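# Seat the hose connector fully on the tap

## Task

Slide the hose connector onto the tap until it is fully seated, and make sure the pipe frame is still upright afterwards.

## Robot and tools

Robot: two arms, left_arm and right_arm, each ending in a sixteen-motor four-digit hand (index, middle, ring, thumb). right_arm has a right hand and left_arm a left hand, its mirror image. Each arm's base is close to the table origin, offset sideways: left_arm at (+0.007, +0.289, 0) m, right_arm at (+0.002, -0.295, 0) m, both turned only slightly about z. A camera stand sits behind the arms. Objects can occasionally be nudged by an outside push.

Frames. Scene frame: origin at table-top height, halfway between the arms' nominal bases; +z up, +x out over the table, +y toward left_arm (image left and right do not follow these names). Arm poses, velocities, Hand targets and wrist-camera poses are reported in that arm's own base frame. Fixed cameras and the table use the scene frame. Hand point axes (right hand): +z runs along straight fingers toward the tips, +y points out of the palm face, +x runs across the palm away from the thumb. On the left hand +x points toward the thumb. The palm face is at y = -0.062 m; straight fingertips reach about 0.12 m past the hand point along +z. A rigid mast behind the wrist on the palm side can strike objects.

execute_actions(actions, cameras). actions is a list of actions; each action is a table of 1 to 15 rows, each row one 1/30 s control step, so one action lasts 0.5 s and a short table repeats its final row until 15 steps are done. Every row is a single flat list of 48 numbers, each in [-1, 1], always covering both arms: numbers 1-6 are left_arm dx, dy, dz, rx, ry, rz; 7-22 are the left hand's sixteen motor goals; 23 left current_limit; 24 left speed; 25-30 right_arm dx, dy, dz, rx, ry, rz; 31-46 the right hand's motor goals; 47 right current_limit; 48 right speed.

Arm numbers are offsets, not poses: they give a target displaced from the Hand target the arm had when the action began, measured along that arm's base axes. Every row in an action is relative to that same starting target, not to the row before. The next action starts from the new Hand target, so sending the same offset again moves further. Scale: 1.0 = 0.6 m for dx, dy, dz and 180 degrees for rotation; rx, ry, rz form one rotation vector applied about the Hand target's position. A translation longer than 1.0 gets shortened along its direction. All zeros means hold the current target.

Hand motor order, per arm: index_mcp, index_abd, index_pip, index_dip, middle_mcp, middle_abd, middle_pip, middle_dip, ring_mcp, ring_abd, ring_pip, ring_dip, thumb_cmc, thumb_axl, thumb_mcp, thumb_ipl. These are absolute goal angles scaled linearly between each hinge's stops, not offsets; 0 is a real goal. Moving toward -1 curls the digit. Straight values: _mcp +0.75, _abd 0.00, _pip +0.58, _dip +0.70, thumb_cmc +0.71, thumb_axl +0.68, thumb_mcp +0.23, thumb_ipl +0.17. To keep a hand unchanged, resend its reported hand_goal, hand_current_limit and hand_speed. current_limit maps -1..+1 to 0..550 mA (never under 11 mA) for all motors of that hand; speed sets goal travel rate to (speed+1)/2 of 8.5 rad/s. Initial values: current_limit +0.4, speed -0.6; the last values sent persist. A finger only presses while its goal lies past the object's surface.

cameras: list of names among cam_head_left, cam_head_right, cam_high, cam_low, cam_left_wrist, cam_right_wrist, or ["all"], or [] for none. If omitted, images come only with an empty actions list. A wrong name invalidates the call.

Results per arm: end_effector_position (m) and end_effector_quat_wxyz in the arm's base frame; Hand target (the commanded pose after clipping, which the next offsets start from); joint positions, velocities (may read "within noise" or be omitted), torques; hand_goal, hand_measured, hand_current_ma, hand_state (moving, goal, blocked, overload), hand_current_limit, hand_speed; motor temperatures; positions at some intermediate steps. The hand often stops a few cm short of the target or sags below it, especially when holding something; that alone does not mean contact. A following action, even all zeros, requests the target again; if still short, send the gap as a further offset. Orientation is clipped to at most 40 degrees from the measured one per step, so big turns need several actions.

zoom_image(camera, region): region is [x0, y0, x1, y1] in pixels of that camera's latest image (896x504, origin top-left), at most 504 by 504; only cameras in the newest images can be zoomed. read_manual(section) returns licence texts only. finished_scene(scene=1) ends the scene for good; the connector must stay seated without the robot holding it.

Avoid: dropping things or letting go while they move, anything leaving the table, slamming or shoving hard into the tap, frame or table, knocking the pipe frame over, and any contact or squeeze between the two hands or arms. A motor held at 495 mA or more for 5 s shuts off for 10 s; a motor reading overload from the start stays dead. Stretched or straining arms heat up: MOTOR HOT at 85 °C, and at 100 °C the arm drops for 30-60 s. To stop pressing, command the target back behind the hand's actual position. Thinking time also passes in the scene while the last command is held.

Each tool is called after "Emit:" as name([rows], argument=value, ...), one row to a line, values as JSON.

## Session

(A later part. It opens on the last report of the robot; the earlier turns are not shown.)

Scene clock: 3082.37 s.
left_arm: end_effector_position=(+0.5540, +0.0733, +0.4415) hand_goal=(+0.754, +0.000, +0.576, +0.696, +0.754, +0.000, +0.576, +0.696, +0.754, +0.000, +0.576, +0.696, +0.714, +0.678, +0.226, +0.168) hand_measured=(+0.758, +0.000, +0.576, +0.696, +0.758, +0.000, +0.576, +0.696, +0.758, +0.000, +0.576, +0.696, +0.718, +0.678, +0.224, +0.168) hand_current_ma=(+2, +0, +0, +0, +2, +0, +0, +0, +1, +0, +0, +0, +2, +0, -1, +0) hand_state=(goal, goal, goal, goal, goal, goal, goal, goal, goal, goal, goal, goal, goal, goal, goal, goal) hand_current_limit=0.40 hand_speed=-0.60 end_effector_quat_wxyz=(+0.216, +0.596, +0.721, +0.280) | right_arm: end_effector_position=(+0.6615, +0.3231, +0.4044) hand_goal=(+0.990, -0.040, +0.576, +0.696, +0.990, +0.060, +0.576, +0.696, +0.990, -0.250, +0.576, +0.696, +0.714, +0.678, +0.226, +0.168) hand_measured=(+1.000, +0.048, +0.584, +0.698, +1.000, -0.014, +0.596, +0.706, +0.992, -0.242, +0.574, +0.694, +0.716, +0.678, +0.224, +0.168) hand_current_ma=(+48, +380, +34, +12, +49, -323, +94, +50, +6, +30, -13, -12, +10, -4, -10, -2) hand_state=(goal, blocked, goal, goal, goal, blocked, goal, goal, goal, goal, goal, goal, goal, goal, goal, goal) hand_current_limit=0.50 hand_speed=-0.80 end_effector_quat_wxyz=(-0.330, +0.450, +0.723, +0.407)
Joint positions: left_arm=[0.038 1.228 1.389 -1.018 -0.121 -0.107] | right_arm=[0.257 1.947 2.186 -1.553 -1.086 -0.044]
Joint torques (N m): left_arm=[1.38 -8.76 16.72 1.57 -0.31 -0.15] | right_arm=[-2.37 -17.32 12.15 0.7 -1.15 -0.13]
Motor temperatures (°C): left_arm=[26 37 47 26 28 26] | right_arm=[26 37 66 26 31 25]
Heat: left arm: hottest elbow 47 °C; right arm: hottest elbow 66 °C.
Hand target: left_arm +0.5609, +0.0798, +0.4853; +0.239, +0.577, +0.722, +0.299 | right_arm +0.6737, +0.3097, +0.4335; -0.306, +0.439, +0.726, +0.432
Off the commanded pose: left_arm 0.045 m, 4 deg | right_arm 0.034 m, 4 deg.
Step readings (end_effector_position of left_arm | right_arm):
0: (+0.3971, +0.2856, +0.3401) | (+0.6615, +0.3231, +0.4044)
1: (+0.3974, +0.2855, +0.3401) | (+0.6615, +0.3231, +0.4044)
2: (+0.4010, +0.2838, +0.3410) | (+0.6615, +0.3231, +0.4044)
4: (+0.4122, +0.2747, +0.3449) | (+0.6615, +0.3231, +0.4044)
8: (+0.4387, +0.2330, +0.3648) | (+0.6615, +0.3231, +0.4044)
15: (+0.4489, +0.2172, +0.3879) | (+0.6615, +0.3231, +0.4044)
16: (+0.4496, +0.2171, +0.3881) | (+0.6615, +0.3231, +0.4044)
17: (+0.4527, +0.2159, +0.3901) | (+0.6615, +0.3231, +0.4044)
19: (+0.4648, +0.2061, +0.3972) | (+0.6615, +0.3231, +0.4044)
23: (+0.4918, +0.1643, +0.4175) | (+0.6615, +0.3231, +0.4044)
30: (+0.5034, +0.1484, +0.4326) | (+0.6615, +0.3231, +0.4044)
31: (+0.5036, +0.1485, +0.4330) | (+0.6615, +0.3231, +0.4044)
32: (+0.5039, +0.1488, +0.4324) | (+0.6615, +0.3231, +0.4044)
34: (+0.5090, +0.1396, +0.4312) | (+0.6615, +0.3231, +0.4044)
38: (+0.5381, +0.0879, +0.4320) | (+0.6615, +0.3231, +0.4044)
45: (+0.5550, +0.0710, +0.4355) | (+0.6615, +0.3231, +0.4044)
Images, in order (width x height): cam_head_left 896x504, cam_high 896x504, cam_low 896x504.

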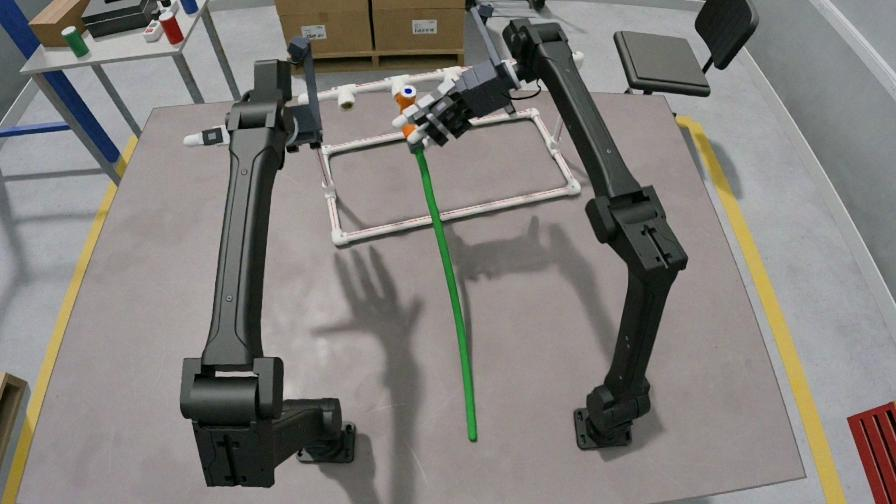

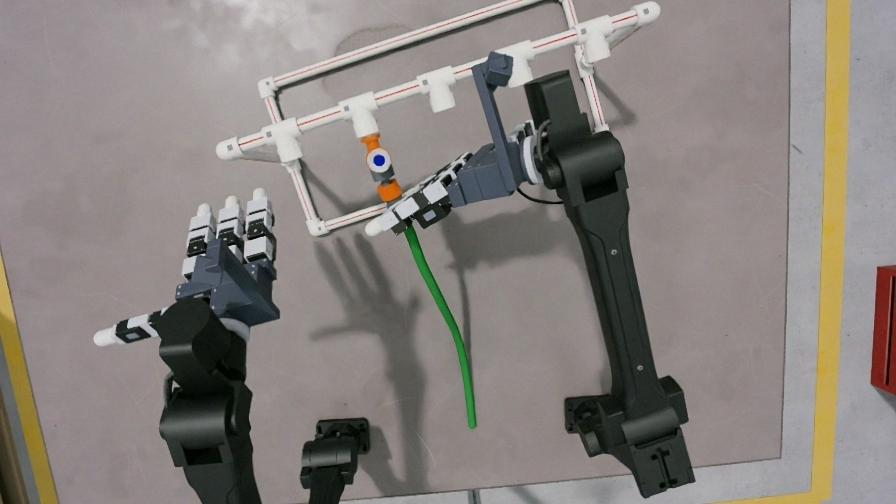

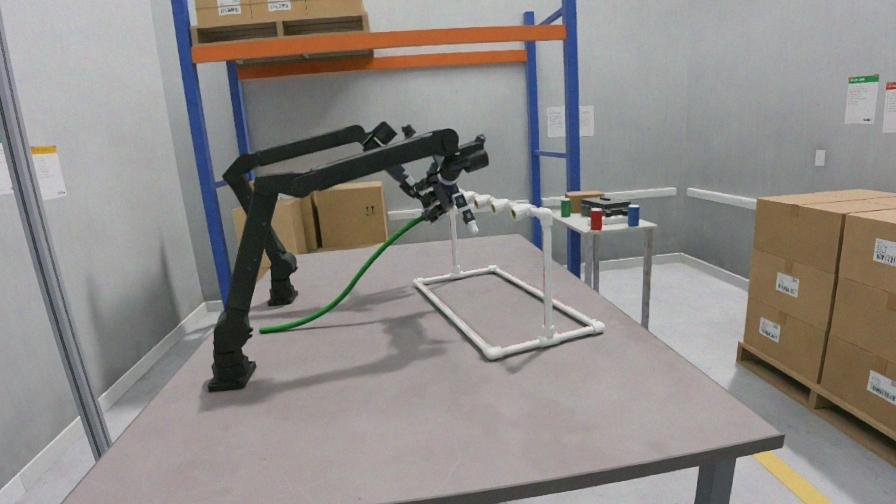

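Emit:
execute_actions([
  [[-0.0167,0,0.15,0,0,0,-0.07,0,-0.737,-0.17,-0.07,0,-0.737,-0.17,-0.07,0,-0.737,-0.17,0.714,0.678,0.226,0.168,0.4,-0.6,0,0,0,0,0,0,0.99,-0.04,0.576,0.696,0.99,0.06,0.576,0.696,0.99,-0.25,0.576,0.696,0.714,0.678,0.226,0.168,0.5,-0.8]],
  [[0.14,-0.108,0.025,0,0,0,-0.07,0,-0.737,-0.17,-0.07,0,-0.737,-0.17,-0.07,0,-0.737,-0.17,0.714,0.678,0.226,0.168,0.4,-0.6,0,0,0,0,0,0,0.99,-0.04,0.576,0.696,0.99,0.06,0.576,0.696,0.99,-0.25,0.576,0.696,0.714,0.678,0.226,0.168,0.5,-0.8]],
], cameras=["cam_head_left","cam_high","cam_low","cam_left_wrist"])

Scene clock: 3123.03 s.
left_arm: end_effector_position=(+0.6403, +0.0065, +0.5433) hand_goal=(-0.070, +0.000, -0.736, -0.170, -0.070, +0.000, -0.736, -0.170, -0.070, +0.000, -0.736, -0.170, +0.714, +0.678, +0.226, +0.168) hand_measured=(-0.054, +0.000, -0.734, -0.168, -0.054, +0.000, -0.734, -0.168, -0.056, +0.000, -0.734, -0.168, +0.720, +0.678, +0.224, +0.168) hand_current_ma=(+14, +0, +0, +1, +14, +0, +1, +0, +12, +0, +1, +1, +2, +0, -1, +0) hand_state=(goal, goal, goal, goal, goal, goal, goal, goal, goal, goal, goal, goal, goal, goal, goal, goal) hand_current_limit=0.40 hand_speed=-0.60 end_effector_quat_wxyz=(+0.212, +0.598, +0.720, +0.282) | right_arm: end_effector_position=(+0.6615, +0.3231, +0.4044) hand_goal=(+0.990, -0.040, +0.576, +0.696, +0.990, +0.060, +0.576, +0.696, +0.990, -0.250, +0.576, +0.696, +0.714, +0.678, +0.226, +0.168) hand_measured=(+1.000, +0.048, +0.584, +0.698, +1.000, -0.014, +0.596, +0.706, +0.992, -0.242, +0.574, +0.694, +0.716, +0.678, +0.224, +0.168) hand_current_ma=(+48, +380, +34, +12, +49, -323, +94, +50, +6, +30, -13, -12, +10, -4, -10, -2) hand_state=(goal, blocked, goal, goal, goal, blocked, goal, goal, goal, goal, goal, goal, goal, goal, goal, goal) hand_current_limit=0.50 hand_speed=-0.80 end_effector_quat_wxyz=(-0.330, +0.450, +0.723, +0.407)
Joint positions: left_arm=[-0.111 1.547 1.989 -1.322 -0.225 -0.214] | right_arm=[0.257 1.947 2.186 -1.553 -1.086 -0.044]
Joint torques (N m): left_arm=[1.32 -14.04 15.24 1.43 -0.38 -0.18] | right_arm=[-2.37 -17.38 12.15 0.72 -1.15 -0.12]
Motor temperatures (°C): left_arm=[26 35 52 26 28 26] | right_arm=[26 37 64 26 31 25]
Heat: left arm: hottest elbow 52 °C; right arm: hottest elbow 64 °C.
Hand target: left_arm +0.6348, +0.0151, +0.5905; +0.239, +0.577, +0.722, +0.300 | right_arm +0.6737, +0.3097, +0.4335; -0.306, +0.439, +0.726, +0.432
Off the commanded pose: left_arm 0.048 m, 4 deg | right_arm 0.034 m, 4 deg.
Step readings (end_effector_position of left_arm | right_arm):
0: (+0.5539, +0.0734, +0.4415) | (+0.6615, +0.3231, +0.4044)
1: (+0.5538, +0.0734, +0.4421) | (+0.6615, +0.3231, +0.4044)
2: (+0.5524, +0.0733, +0.4426) | (+0.6615, +0.3231, +0.4044)
4: (+0.5502, +0.0733, +0.4508) | (+0.6615, +0.3231, +0.4044)
8: (+0.5466, +0.0733, +0.5007) | (+0.6615, +0.3231, +0.4044)
15: (+0.5384, +0.0730, +0.5606) | (+0.6615, +0.3231, +0.4044)
16: (+0.5391, +0.0735, +0.5618) | (+0.6615, +0.3231, +0.4044)
17: (+0.5419, +0.0740, +0.5637) | (+0.6615, +0.3231, +0.4044)
19: (+0.5565, +0.0691, +0.5699) | (+0.6615, +0.3231, +0.4044)
23: (+0.6046, +0.0266, +0.5659) | (+0.6615, +0.3231, +0.4044)
30: (+0.6473, +0.0022, +0.5189) | (+0.6615, +0.3231, +0.4044)
camera_calibration:
cam_left_wrist: T_world_to_cam=[[-0.318563, -0.854783, -0.409711, 0.39668], [-0.946977, 0.267904, 0.177374, 0.464392], [-0.0418527, 0.444492, -0.894805, 0.638428], [0, 0, 0, 1]] pos_world=[0.592857, -0.0691127, 0.651422]
Images, in order (width x height): cam_head_left 896x504, cam_high 896x504, cam_low 896x504, cam_left_wrist 896x504.

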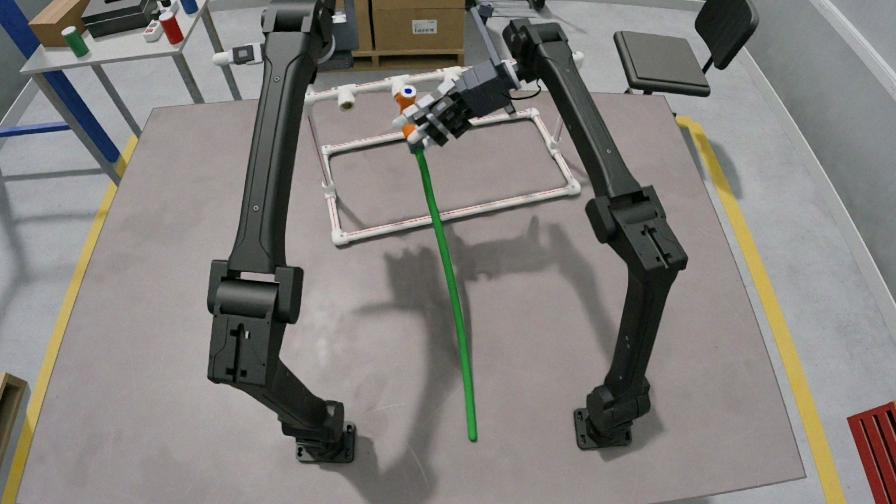

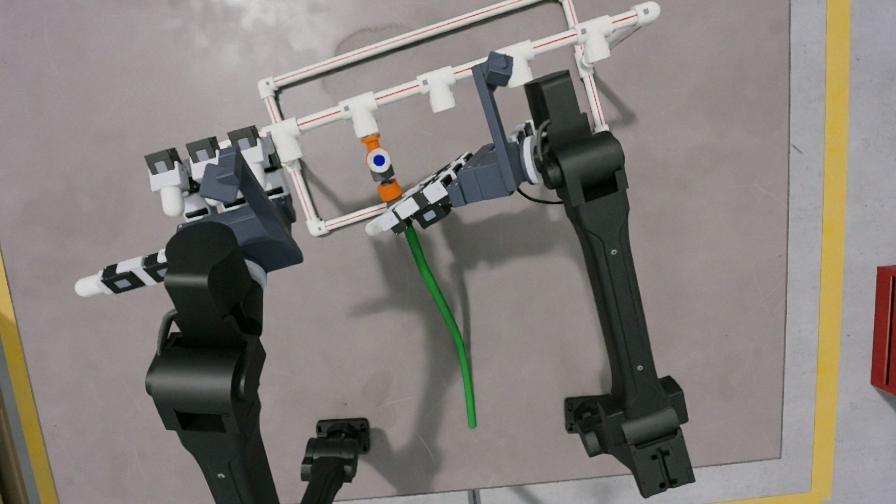

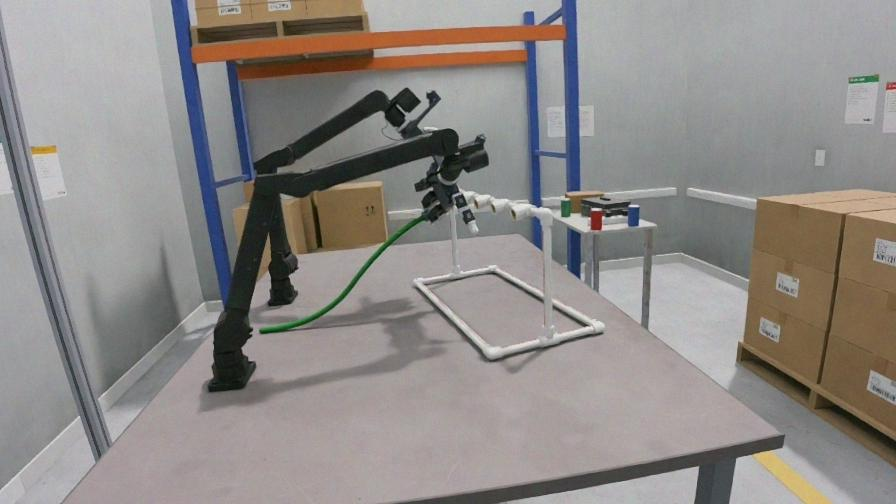

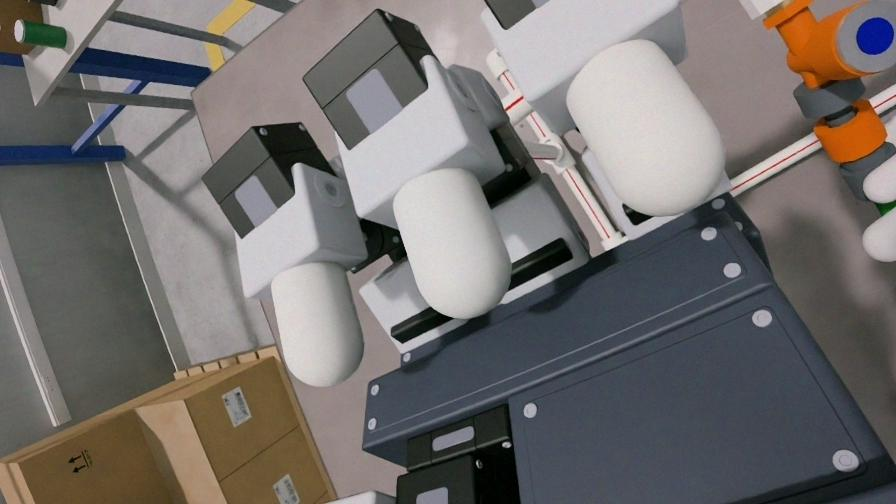

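Emit:
zoom_image(camera="cam_left_wrist", region=[736, 0, 896, 260])

Scaled by 1.938.

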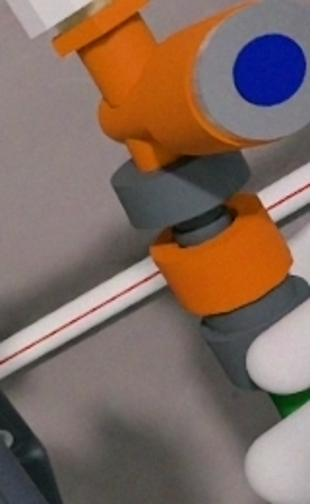

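Emit:
execute_actions([
  [[0.12,-0.095,0.0,0,0,0,-0.07,0,-0.737,-0.17,-0.07,0,-0.737,-0.17,-0.07,0,-0.737,-0.17,0.714,0.678,0.226,0.168,0.4,-0.6,0,0,0,0,0,0,0.99,-0.04,0.576,0.696,0.99,0.06,0.576,0.696,0.99,-0.25,0.576,0.696,0.714,0.678,0.226,0.168,0.5,-0.8]],
], cameras=["cam_head_right","cam_high","cam_low","cam_left_wrist"])

Emit:
zoom_image(camera="cam_low", region=[380, 80, 540, 240])

Scene clock: 3135.67 s.
left_arm: end_effector_position=(+0.7159, -0.0504, +0.5446) hand_goal=(-0.070, +0.000, -0.736, -0.170, -0.070, +0.000, -0.736, -0.170, -0.070, +0.000, -0.736, -0.170, +0.714, +0.678, +0.226, +0.168) hand_measured=(-0.054, +0.000, -0.734, -0.168, -0.054, +0.000, -0.734, -0.168, -0.056, +0.000, -0.734, -0.168, +0.720, +0.678, +0.224, +0.168) hand_current_ma=(+13, +0, +0, +1, +13, +0, +0, +0, +11, +0, +0, +1, +3, +0, -1, +0) hand_state=(goal, goal, goal, goal, goal, goal, goal, goal, goal, goal, goal, goal, goal, goal, goal, goal) hand_current_limit=0.40 hand_speed=-0.60 end_effector_quat_wxyz=(+0.212, +0.598, +0.718, +0.286) | right_arm: end_effector_position=(+0.6615, +0.3231, +0.4044) hand_goal=(+0.990, -0.040, +0.576, +0.696, +0.990, +0.060, +0.576, +0.696, +0.990, -0.250, +0.576, +0.696, +0.714, +0.678, +0.226, +0.168) hand_measured=(+1.000, +0.048, +0.584, +0.698, +1.000, -0.014, +0.596, +0.706, +0.992, -0.242, +0.574, +0.694, +0.716, +0.678, +0.224, +0.168) hand_current_ma=(+48, +380, +34, +12, +49, -323, +94, +50, +6, +30, -13, -12, +10, -4, -10, -2) hand_state=(goal, blocked, goal, goal, goal, blocked, goal, goal, goal, goal, goal, goal, goal, goal, goal, goal) hand_current_limit=0.50 hand_speed=-0.80 end_effector_quat_wxyz=(-0.330, +0.450, +0.723, +0.407)
Joint positions: left_arm=[-0.199 1.82 2.352 -1.424 -0.287 -0.279] | right_arm=[0.257 1.947 2.186 -1.553 -1.086 -0.044]
Joint torques (N m): left_arm=[1.08 -17.2 14.71 1.35 -0.44 -0.13] | right_arm=[-2.37 -17.32 12.15 0.7 -1.15 -0.13]
Motor temperatures (°C): left_arm=[26 36 53 26 28 26] | right_arm=[26 38 63 26 31 25]
Heat: left arm: hottest elbow 53 °C; right arm: hottest elbow 63 °C.
Hand target: left_arm +0.7068, -0.0421, +0.5902; +0.239, +0.577, +0.722, +0.299 | right_arm +0.6737, +0.3097, +0.4335; -0.306, +0.439, +0.726, +0.432
Off the commanded pose: left_arm 0.047 m, 4 deg | right_arm 0.034 m, 4 deg.
Step readings (end_effector_position of left_arm | right_arm):
0: (+0.6403, +0.0065, +0.5433) | (+0.6615, +0.3231, +0.4044)
1: (+0.6401, +0.0068, +0.5437) | (+0.6615, +0.3231, +0.4044)
2: (+0.6413, +0.0073, +0.5453) | (+0.6615, +0.3231, +0.4044)
4: (+0.6512, +0.0047, +0.5572) | (+0.6615, +0.3231, +0.4044)
8: (+0.6796, -0.0231, +0.5710) | (+0.6615, +0.3231, +0.4044)
15: (+0.7129, -0.0515, +0.5416) | (+0.6615, +0.3231, +0.4044)
camera_calibration:
cam_left_wrist: T_world_to_cam=[[-0.315708, -0.852111, -0.417416, 0.375027], [-0.94814, 0.266216, 0.173664, 0.553832], [-0.0368579, 0.450596, -0.891967, 0.663213], [0, 0, 0, 1]] pos_world=[0.667954, -0.126716, 0.651926]
Images, in order (width x height): cam_head_right 896x504, cam_high 896x504, cam_low 896x504, cam_left_wrist 896x504.

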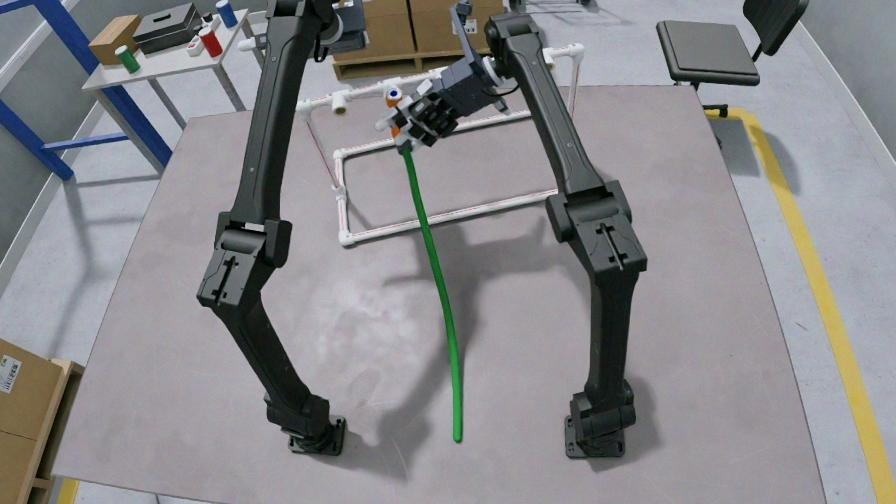

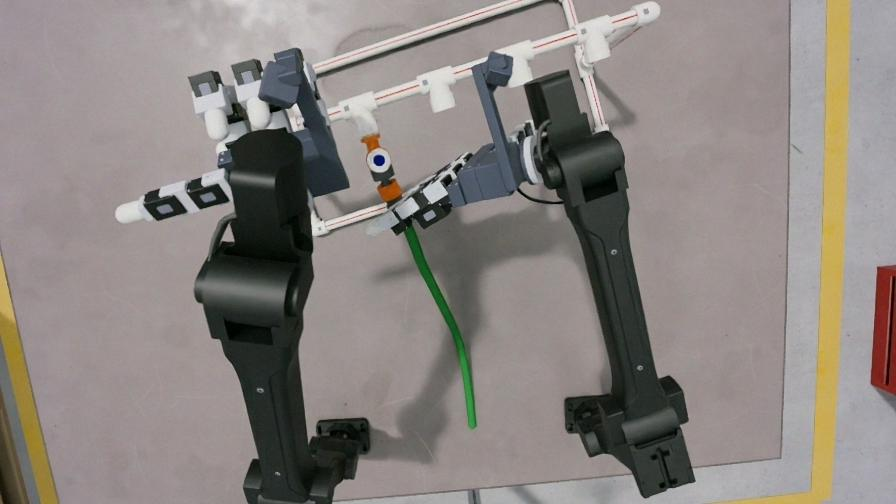

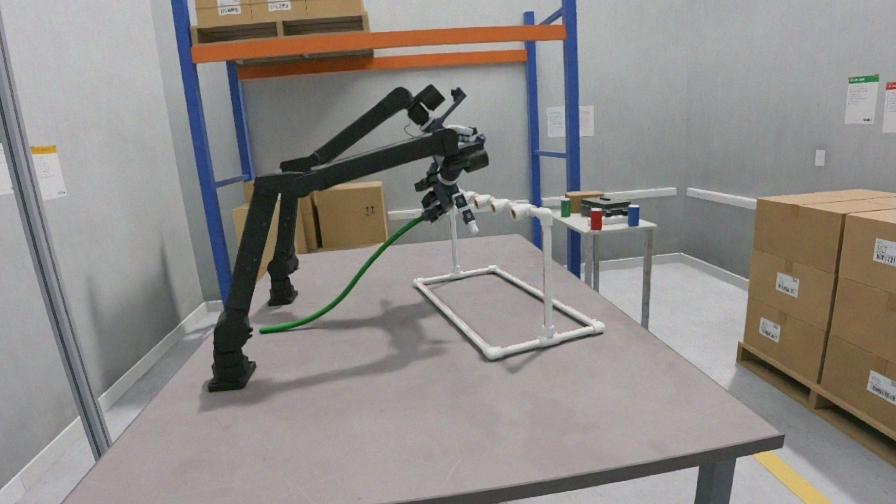

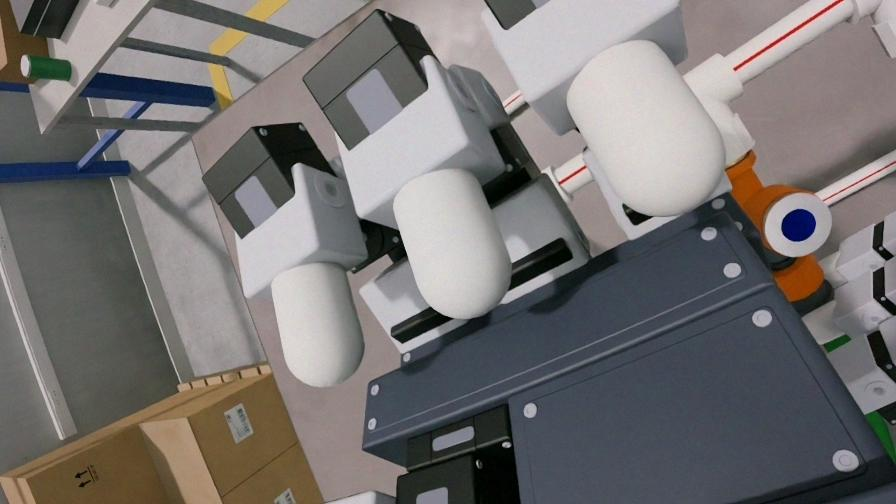

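Scaled by 3.150.

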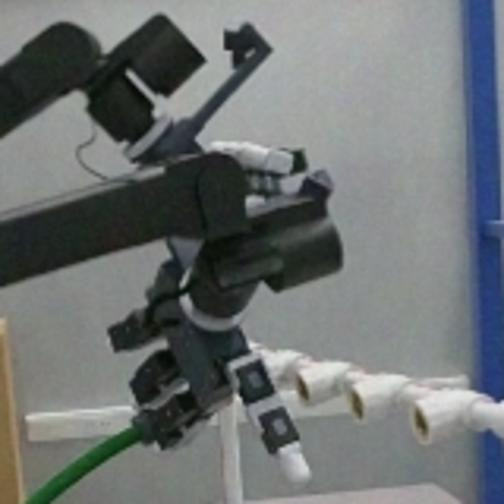

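Emit:
execute_actions([
  [[0.075,0.018,-0.075,0,0,0,-0.07,0,-0.737,-0.17,-0.07,0,-0.737,-0.17,-0.07,0,-0.737,-0.17,0.714,0.678,0.226,0.168,0.4,-0.6,0,0,0,0,0,0,0.99,-0.04,0.576,0.696,0.99,0.06,0.576,0.696,0.99,-0.25,0.576,0.696,0.714,0.678,0.226,0.168,0.5,-0.8]],
], cameras=["cam_head_left","cam_low","cam_left_wrist"])

Emit:
zoom_image(camera="cam_low", region=[380, 80, 540, 240])

Emit:
zoom_image(camera="cam_head_left", region=[230, 0, 450, 160])

Scene clock: 3152.87 s.
left_arm: end_effector_position=(+0.7553, -0.0341, +0.5011) hand_goal=(-0.070, +0.000, -0.736, -0.170, -0.070, +0.000, -0.736, -0.170, -0.070, +0.000, -0.736, -0.170, +0.714, +0.678, +0.226, +0.168) hand_measured=(-0.054, +0.000, -0.734, -0.168, -0.054, +0.000, -0.734, -0.168, -0.056, +0.000, -0.734, -0.168, +0.720, +0.678, +0.224, +0.168) hand_current_ma=(+13, +0, +0, +1, +13, +0, +0, +0, +11, +0, +0, +1, +3, +0, -1, +0) hand_state=(goal, goal, goal, goal, goal, goal, goal, goal, goal, goal, goal, goal, goal, goal, goal, goal) hand_current_limit=0.40 hand_speed=-0.60 end_effector_quat_wxyz=(+0.204, +0.590, +0.729, +0.280) | right_arm: end_effector_position=(+0.6615, +0.3231, +0.4044) hand_goal=(+0.990, -0.040, +0.576, +0.696, +0.990, +0.060, +0.576, +0.696, +0.990, -0.250, +0.576, +0.696, +0.714, +0.678, +0.226, +0.168) hand_measured=(+1.000, +0.048, +0.584, +0.698, +1.000, -0.014, +0.596, +0.706, +0.992, -0.242, +0.574, +0.694, +0.716, +0.678, +0.224, +0.168) hand_current_ma=(+48, +380, +34, +12, +49, -323, +94, +50, +6, +30, -13, -12, +10, -4, -10, -2) hand_state=(goal, blocked, goal, goal, goal, blocked, goal, goal, goal, goal, goal, goal, goal, goal, goal, goal) hand_current_limit=0.50 hand_speed=-0.80 end_effector_quat_wxyz=(-0.330, +0.450, +0.723, +0.407)
Joint positions: left_arm=[-0.164 1.896 2.352 -1.364 -0.27 -0.28] | right_arm=[0.257 1.947 2.186 -1.553 -1.086 -0.044]
Joint torques (N m): left_arm=[0.32 -18.14 13.97 2.35 -0.25 0.06] | right_arm=[-2.37 -17.32 12.15 0.7 -1.15 -0.13]
Motor temperatures (°C): left_arm=[26 36 56 26 28 26] | right_arm=[26 38 63 26 31 25]
Heat: left arm: hottest elbow 56 °C; right arm: hottest elbow 63 °C.
Hand target: left_arm +0.7518, -0.0313, +0.5453; +0.239, +0.577, +0.722, +0.299 | right_arm +0.6737, +0.3097, +0.4335; -0.306, +0.439, +0.726, +0.432
Off the commanded pose: left_arm 0.044 m, 5 deg | right_arm 0.034 m, 4 deg.
Step readings (end_effector_position of left_arm | right_arm):
0: (+0.7159, -0.0504, +0.5446) | (+0.6615, +0.3231, +0.4044)
1: (+0.7159, -0.0504, +0.5446) | (+0.6615, +0.3231, +0.4044)
2: (+0.7162, -0.0494, +0.5449) | (+0.6615, +0.3231, +0.4044)
4: (+0.7203, -0.0480, +0.5456) | (+0.6615, +0.3231, +0.4044)
8: (+0.7329, -0.0415, +0.5393) | (+0.6615, +0.3231, +0.4044)
15: (+0.7524, -0.0334, +0.5067) | (+0.6615, +0.3231, +0.4044)
camera_calibration:
cam_left_wrist: T_world_to_cam=[[-0.301868, -0.86399, -0.402985, 0.365045], [-0.951168, 0.244366, 0.188587, 0.588475], [-0.0644619, 0.440235, -0.895566, 0.640817], [0, 0, 0, 1]] pos_world=[0.711242, -0.110518, 0.610022]
Images, in order (width x height): cam_head_left 896x504, cam_low 896x504, cam_left_wrist 896x504.

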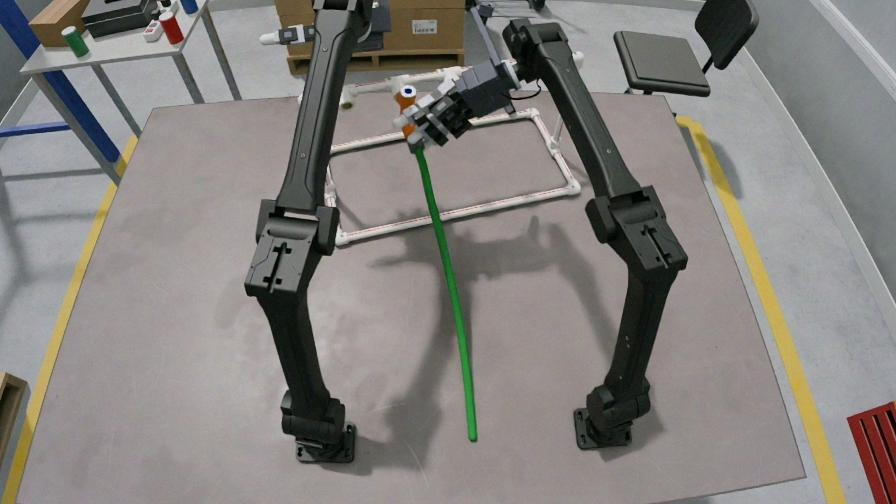

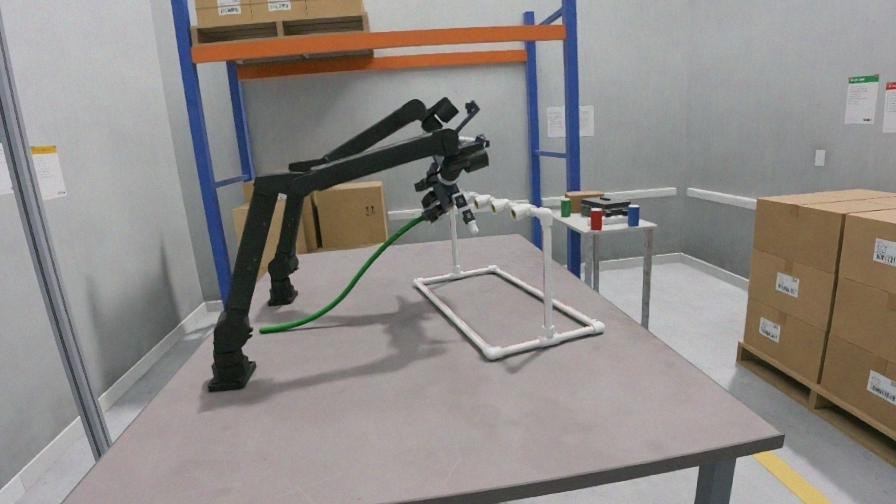

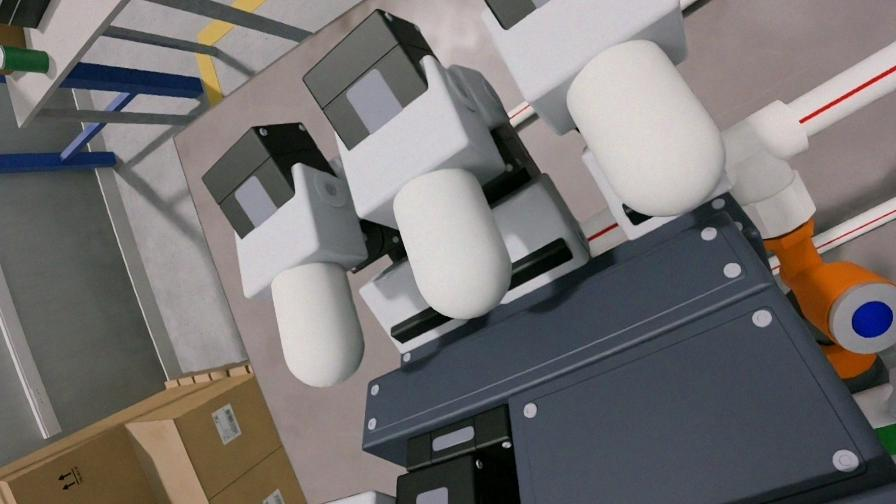

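Scaled by 3.150.

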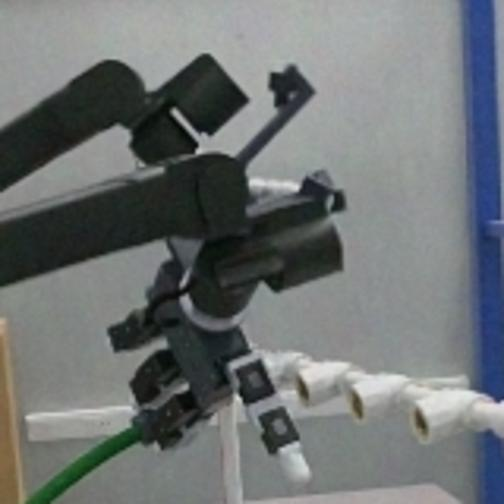

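Scaled by 2.291.

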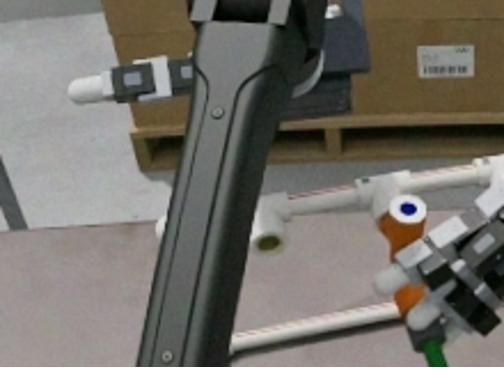

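Emit:
execute_actions([
  [[0.075,0.008,-0.09,0,0,0,-0.07,0,-0.737,-0.17,-0.07,0,-0.737,-0.17,-0.07,0,-0.737,-0.17,0.714,0.678,0.226,0.168,0.4,-0.6,0,0,0,0,0,0,0.99,-0.04,0.576,0.696,0.99,0.06,0.576,0.696,0.99,-0.25,0.576,0.696,0.714,0.678,0.226,0.168,0.5,-0.8]],
], cameras=["cam_high","cam_low","cam_left_wrist"])

Emit:
zoom_image(camera="cam_low", region=[400, 80, 520, 240])

Scene clock: 3167.87 s.
left_arm: end_effector_position=(+0.7971, -0.0308, +0.4688) hand_goal=(-0.070, +0.000, -0.736, -0.170, -0.070, +0.000, -0.736, -0.170, -0.070, +0.000, -0.736, -0.170, +0.714, +0.678, +0.226, +0.168) hand_measured=(-0.054, +0.000, -0.734, -0.168, -0.054, +0.000, -0.734, -0.168, -0.056, +0.000, -0.734, -0.168, +0.720, +0.678, +0.224, +0.168) hand_current_ma=(+13, +0, +0, +1, +13, +0, +0, +0, +11, +0, +0, +1, +3, +0, -1, +0) hand_state=(goal, goal, goal, goal, goal, goal, goal, goal, goal, goal, goal, goal, goal, goal, goal, goal) hand_current_limit=0.40 hand_speed=-0.60 end_effector_quat_wxyz=(+0.223, +0.580, +0.729, +0.287) | right_arm: end_effector_position=(+0.6615, +0.3231, +0.4044) hand_goal=(+0.990, -0.040, +0.576, +0.696, +0.990, +0.060, +0.576, +0.696, +0.990, -0.250, +0.576, +0.696, +0.714, +0.678, +0.226, +0.168) hand_measured=(+1.000, +0.048, +0.584, +0.698, +1.000, -0.014, +0.596, +0.706, +0.992, -0.242, +0.574, +0.694, +0.716, +0.678, +0.224, +0.168) hand_current_ma=(+48, +380, +34, +12, +49, -323, +94, +50, +6, +30, -13, -12, +10, -4, -10, -2) hand_state=(goal, blocked, goal, goal, goal, blocked, goal, goal, goal, goal, goal, goal, goal, goal, goal, goal) hand_current_limit=0.50 hand_speed=-0.80 end_effector_quat_wxyz=(-0.330, +0.450, +0.723, +0.407)
Joint positions: left_arm=[-0.148 1.97 2.352 -1.247 -0.257 -0.279] | right_arm=[0.257 1.947 2.186 -1.553 -1.086 -0.044]
Joint torques (N m): left_arm=[1.61 -18.84 11.7 2.29 -0.23 0.21] | right_arm=[-2.37 -17.32 12.15 0.72 -1.15 -0.13]
Motor temperatures (°C): left_arm=[26 37 56 26 28 26] | right_arm=[26 38 63 26 31 25]
Heat: left arm: hottest elbow 56 °C; right arm: hottest elbow 63 °C.
Hand target: left_arm +0.7968, -0.0263, +0.4915; +0.239, +0.577, +0.722, +0.300 | right_arm +0.6737, +0.3097, +0.4335; -0.306, +0.439, +0.726, +0.432
Off the commanded pose: left_arm 0.023 m, 3 deg | right_arm 0.034 m, 4 deg.
Step readings (end_effector_position of left_arm | right_arm):
0: (+0.7553, -0.0341, +0.5011) | (+0.6615, +0.3231, +0.4044)
1: (+0.7555, -0.0341, +0.5014) | (+0.6615, +0.3231, +0.4044)
2: (+0.7569, -0.0343, +0.5029) | (+0.6615, +0.3231, +0.4044)
4: (+0.7632, -0.0349, +0.5078) | (+0.6615, +0.3231, +0.4044)
8: (+0.7764, -0.0342, +0.5072) | (+0.6615, +0.3231, +0.4044)
15: (+0.7930, -0.0316, +0.4779) | (+0.6615, +0.3231, +0.4044)
camera_calibration:
cam_left_wrist: T_world_to_cam=[[-0.279263, -0.872512, -0.400917, 0.348179], [-0.959727, 0.240327, 0.145489, 0.660337], [-0.0305897, 0.4254, -0.904488, 0.589814], [0, 0, 0, 1]] pos_world=[0.74902, -0.105813, 0.576999]
Images, in order (width x height): cam_high 896x504, cam_low 896x504, cam_left_wrist 896x504.

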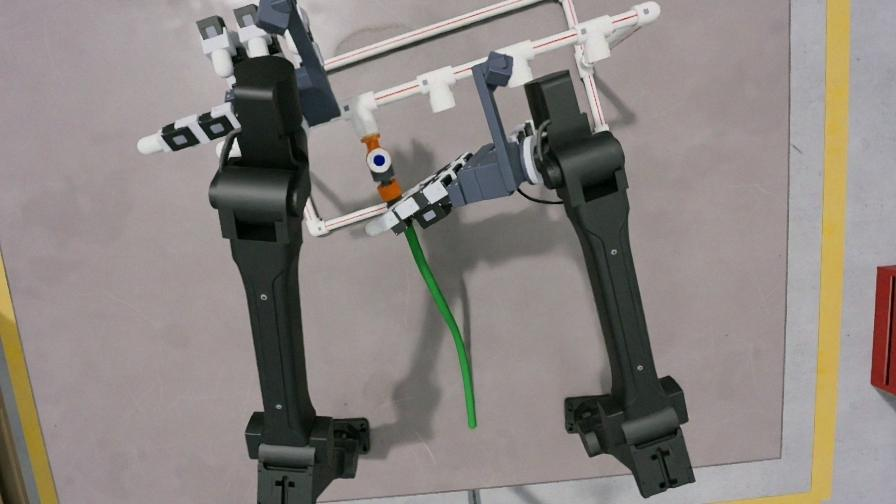

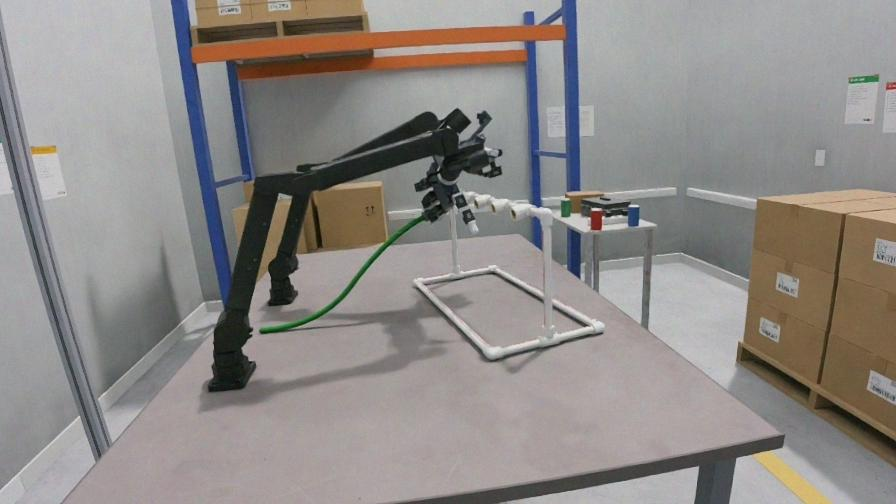

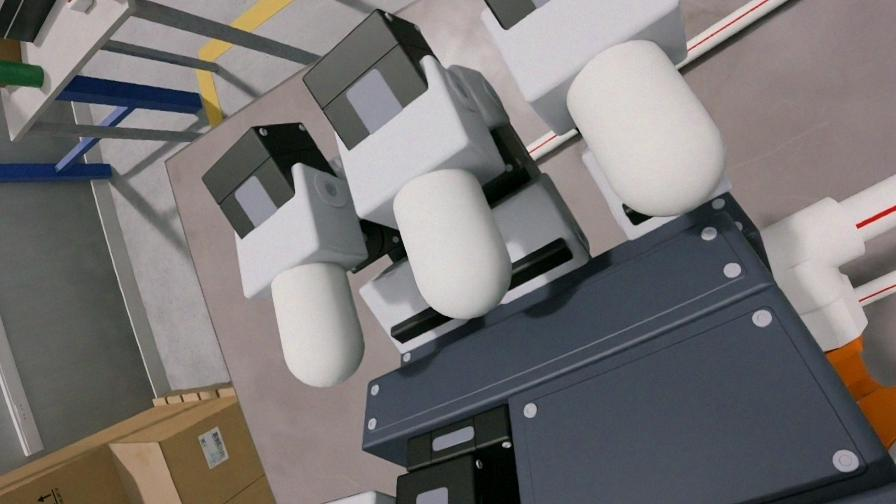

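Scaled by 3.150.

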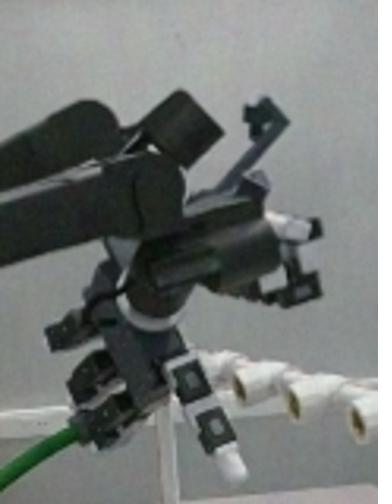

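Emit:
execute_actions([
  [[-0.0133,-0.003,-0.05,0,0,0,-0.07,0,-0.737,-0.17,-0.07,0,-0.737,-0.17,-0.07,0,-0.737,-0.17,0.714,0.678,0.226,0.168,0.4,-0.6,0,0,0,0,0,0,0.99,-0.04,0.576,0.696,0.99,0.06,0.576,0.696,0.99,-0.25,0.576,0.696,0.714,0.678,0.226,0.168,0.5,-0.8]],
], cameras=["cam_low","cam_left_wrist"])

Emit:
zoom_image(camera="cam_low", region=[400, 80, 520, 240])

Scene clock: 3186.33 s.
left_arm: end_effector_position=(+0.7941, -0.0303, +0.4419) hand_goal=(-0.070, +0.000, -0.736, -0.170, -0.070, +0.000, -0.736, -0.170, -0.070, +0.000, -0.736, -0.170, +0.714, +0.678, +0.226, +0.168) hand_measured=(-0.054, +0.000, -0.734, -0.168, -0.054, +0.000, -0.734, -0.168, -0.056, +0.000, -0.734, -0.168, +0.720, +0.678, +0.224, +0.168) hand_current_ma=(+13, +0, +0, +1, +13, +0, +0, +0, +11, +0, +0, +1, +3, +0, -1, +0) hand_state=(goal, goal, goal, goal, goal, goal, goal, goal, goal, goal, goal, goal, goal, goal, goal, goal) hand_current_limit=0.40 hand_speed=-0.60 end_effector_quat_wxyz=(+0.226, +0.579, +0.728, +0.288) | right_arm: end_effector_position=(+0.6615, +0.3231, +0.4044) hand_goal=(+0.990, -0.040, +0.576, +0.696, +0.990, +0.060, +0.576, +0.696, +0.990, -0.250, +0.576, +0.696, +0.714, +0.678, +0.226, +0.168) hand_measured=(+1.000, +0.048, +0.584, +0.698, +1.000, -0.014, +0.596, +0.706, +0.992, -0.242, +0.574, +0.694, +0.716, +0.678, +0.224, +0.168) hand_current_ma=(+48, +380, +34, +12, +49, -323, +94, +50, +6, +30, -13, -12, +10, -4, -10, -2) hand_state=(goal, blocked, goal, goal, goal, blocked, goal, goal, goal, goal, goal, goal, goal, goal, goal, goal) hand_current_limit=0.50 hand_speed=-0.80 end_effector_quat_wxyz=(-0.330, +0.450, +0.723, +0.407)
Joint positions: left_arm=[-0.148 1.917 2.19 -1.13 -0.257 -0.279] | right_arm=[0.257 1.947 2.186 -1.553 -1.086 -0.044]
Joint torques (N m): left_arm=[0.73 -19.6 9.46 2.45 -0.35 0.16] | right_arm=[-2.37 -17.32 12.15 0.72 -1.15 -0.13]
Motor temperatures (°C): left_arm=[26 37 54 26 28 26] | right_arm=[26 38 63 26 31 25]
Heat: left arm: hottest elbow 54 °C; right arm: hottest elbow 63 °C.
Hand target: left_arm +0.7888, -0.0281, +0.4614; +0.239, +0.577, +0.722, +0.299 | right_arm +0.6737, +0.3097, +0.4335; -0.306, +0.439, +0.726, +0.432
Off the commanded pose: left_arm 0.020 m, 2 deg | right_arm 0.034 m, 4 deg.
Step readings (end_effector_position of left_arm | right_arm):
0: (+0.7971, -0.0308, +0.4688) | (+0.6615, +0.3231, +0.4044)
1: (+0.7971, -0.0308, +0.4689) | (+0.6615, +0.3231, +0.4044)
2: (+0.7979, -0.0309, +0.4681) | (+0.6615, +0.3231, +0.4044)
4: (+0.7969, -0.0308, +0.4637) | (+0.6615, +0.3231, +0.4044)
8: (+0.7937, -0.0303, +0.4475) | (+0.6615, +0.3231, +0.4044)
15: (+0.7963, -0.0307, +0.4336) | (+0.6615, +0.3231, +0.4044)
camera_calibration:
cam_left_wrist: T_world_to_cam=[[-0.275954, -0.872988, -0.40217, 0.334908], [-0.960896, 0.240556, 0.137158, 0.665976], [-0.0229926, 0.424293, -0.905233, 0.559468], [0, 0, 0, 1]] pos_world=[0.745216, -0.105213, 0.549795]
Images, in order (width x height): cam_low 896x504, cam_left_wrist 896x504.

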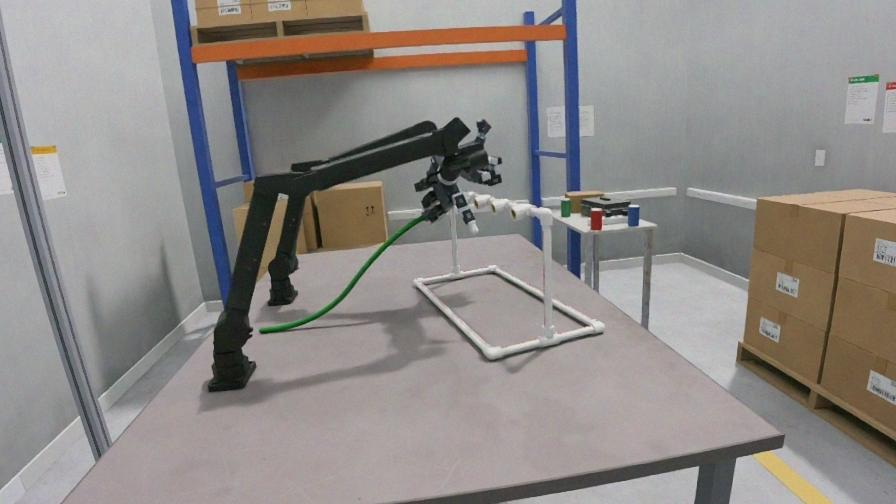

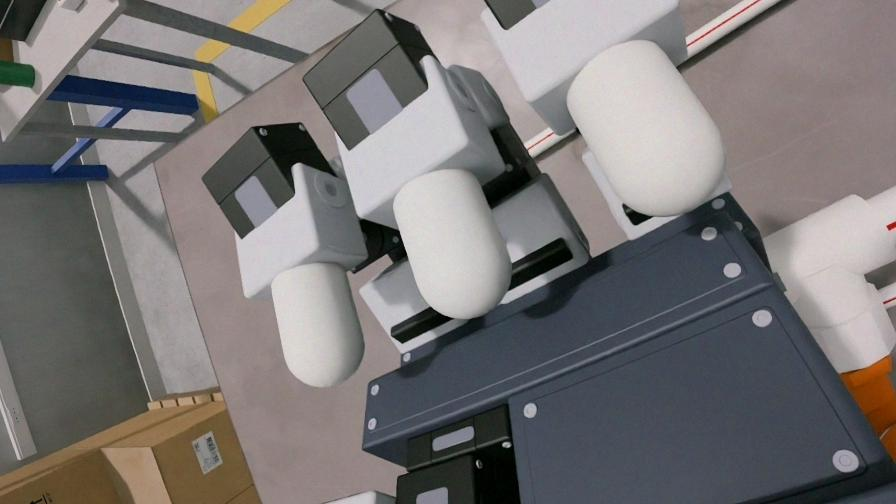

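Scaled by 3.150.

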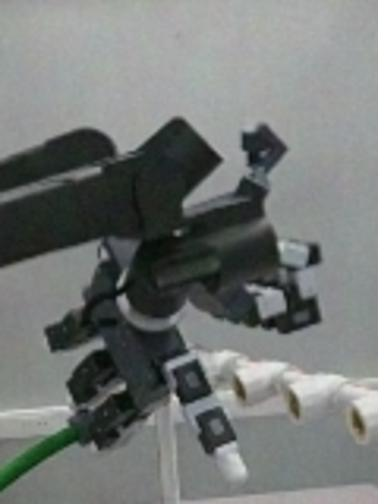

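Emit:
execute_actions([
  [[-0.01,0,-0.03,0,0,0,-0.07,0,-0.737,-0.17,-0.07,0,-0.737,-0.17,-0.07,0,-0.737,-0.17,0.714,0.678,0.226,0.168,0.4,-0.6,0,0,0,0,0,0,0.99,-0.04,0.576,0.696,0.99,0.06,0.576,0.696,0.99,-0.25,0.576,0.696,0.714,0.678,0.226,0.168,0.5,-0.8]],
], cameras=["cam_high","cam_left_wrist"])

Emit:
zoom_image(camera="cam_high", region=[280, 0, 440, 240])

Scene clock: 3193.60 s.
left_arm: end_effector_position=(+0.7886, -0.0295, +0.4232) hand_goal=(-0.070, +0.000, -0.736, -0.170, -0.070, +0.000, -0.736, -0.170, -0.070, +0.000, -0.736, -0.170, +0.714, +0.678, +0.226, +0.168) hand_measured=(-0.054, +0.000, -0.734, -0.168, -0.054, +0.000, -0.734, -0.168, -0.056, +0.000, -0.734, -0.168, +0.720, +0.678, +0.224, +0.168) hand_current_ma=(+13, +0, +0, +1, +13, +0, +0, +0, +11, +0, +0, +1, +3, +0, -1, +0) hand_state=(goal, goal, goal, goal, goal, goal, goal, goal, goal, goal, goal, goal, goal, goal, goal, goal) hand_current_limit=0.40 hand_speed=-0.60 end_effector_quat_wxyz=(+0.226, +0.579, +0.728, +0.288) | right_arm: end_effector_position=(+0.6615, +0.3231, +0.4044) hand_goal=(+0.990, -0.040, +0.576, +0.696, +0.990, +0.060, +0.576, +0.696, +0.990, -0.250, +0.576, +0.696, +0.714, +0.678, +0.226, +0.168) hand_measured=(+1.000, +0.048, +0.584, +0.698, +1.000, -0.014, +0.596, +0.706, +0.992, -0.242, +0.574, +0.694, +0.716, +0.678, +0.224, +0.168) hand_current_ma=(+48, +380, +34, +12, +49, -323, +94, +50, +6, +30, -13, -12, +10, -4, -10, -2) hand_state=(goal, blocked, goal, goal, goal, blocked, goal, goal, goal, goal, goal, goal, goal, goal, goal, goal) hand_current_limit=0.50 hand_speed=-0.80 end_effector_quat_wxyz=(-0.330, +0.450, +0.723, +0.407)
Joint positions: left_arm=[-0.148 1.883 2.089 -1.064 -0.257 -0.279] | right_arm=[0.257 1.947 2.186 -1.553 -1.086 -0.044]
Joint torques (N m): left_arm=[0.56 -19.31 9.7 2.45 -0.4 0.17] | right_arm=[-2.37 -17.32 12.15 0.72 -1.15 -0.12]
Motor temperatures (°C): left_arm=[26 38 52 26 28 26] | right_arm=[26 38 62 26 31 25]
Heat: left arm: hottest elbow 52 °C; right arm: hottest elbow 62 °C.
Hand target: left_arm +0.7828, -0.0281, +0.4433; +0.239, +0.577, +0.722, +0.299 | right_arm +0.6737, +0.3097, +0.4335; -0.306, +0.439, +0.726, +0.432
Off the commanded pose: left_arm 0.021 m, 2 deg | right_arm 0.034 m, 4 deg.
Step readings (end_effector_position of left_arm | right_arm):
0: (+0.7941, -0.0303, +0.4419) | (+0.6615, +0.3231, +0.4044)
1: (+0.7942, -0.0304, +0.4414) | (+0.6615, +0.3231, +0.4044)
2: (+0.7941, -0.0303, +0.4408) | (+0.6615, +0.3231, +0.4044)
4: (+0.7917, -0.0300, +0.4364) | (+0.6615, +0.3231, +0.4044)
8: (+0.7884, -0.0295, +0.4261) | (+0.6615, +0.3231, +0.4044)
15: (+0.7893, -0.0296, +0.4196) | (+0.6615, +0.3231, +0.4044)
camera_calibration:
cam_left_wrist: T_world_to_cam=[[-0.276357, -0.87296, -0.401955, 0.326782], [-0.960753, 0.240461, 0.138319, 0.662427], [-0.0240927, 0.424405, -0.905152, 0.54286], [0, 0, 0, 1]] pos_world=[0.739817, -0.104413, 0.531096]
Images, in order (width x height): cam_high 896x504, cam_left_wrist 896x504.

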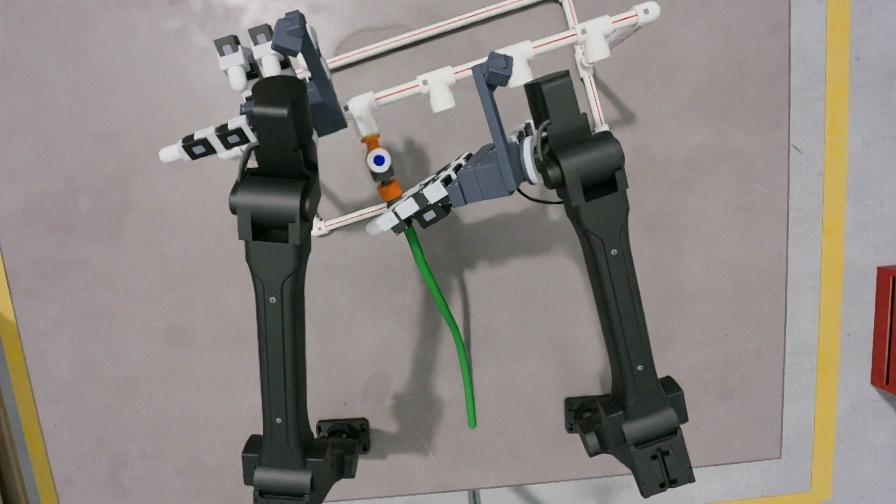

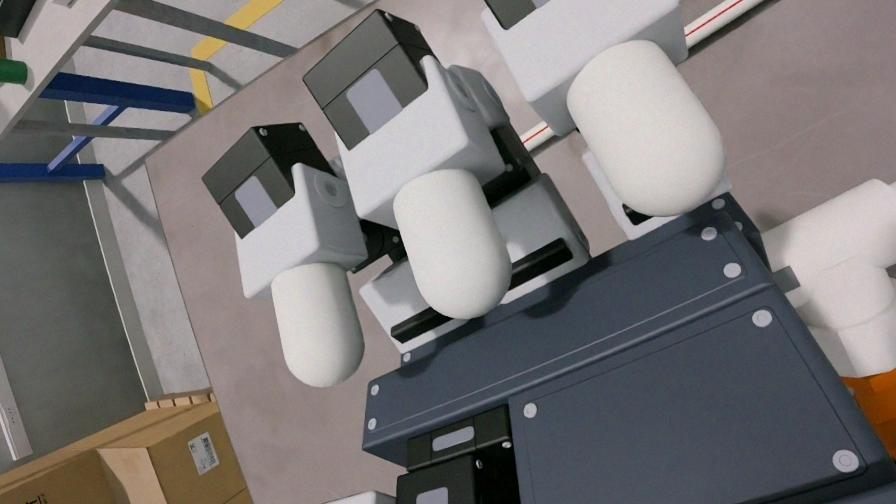

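Scaled by 2.100.

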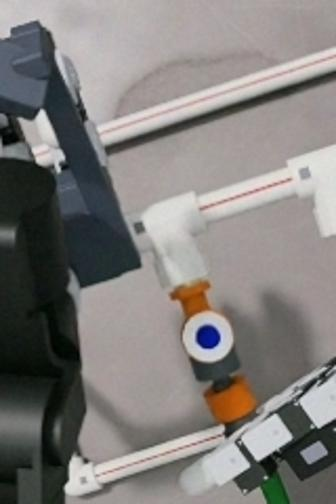

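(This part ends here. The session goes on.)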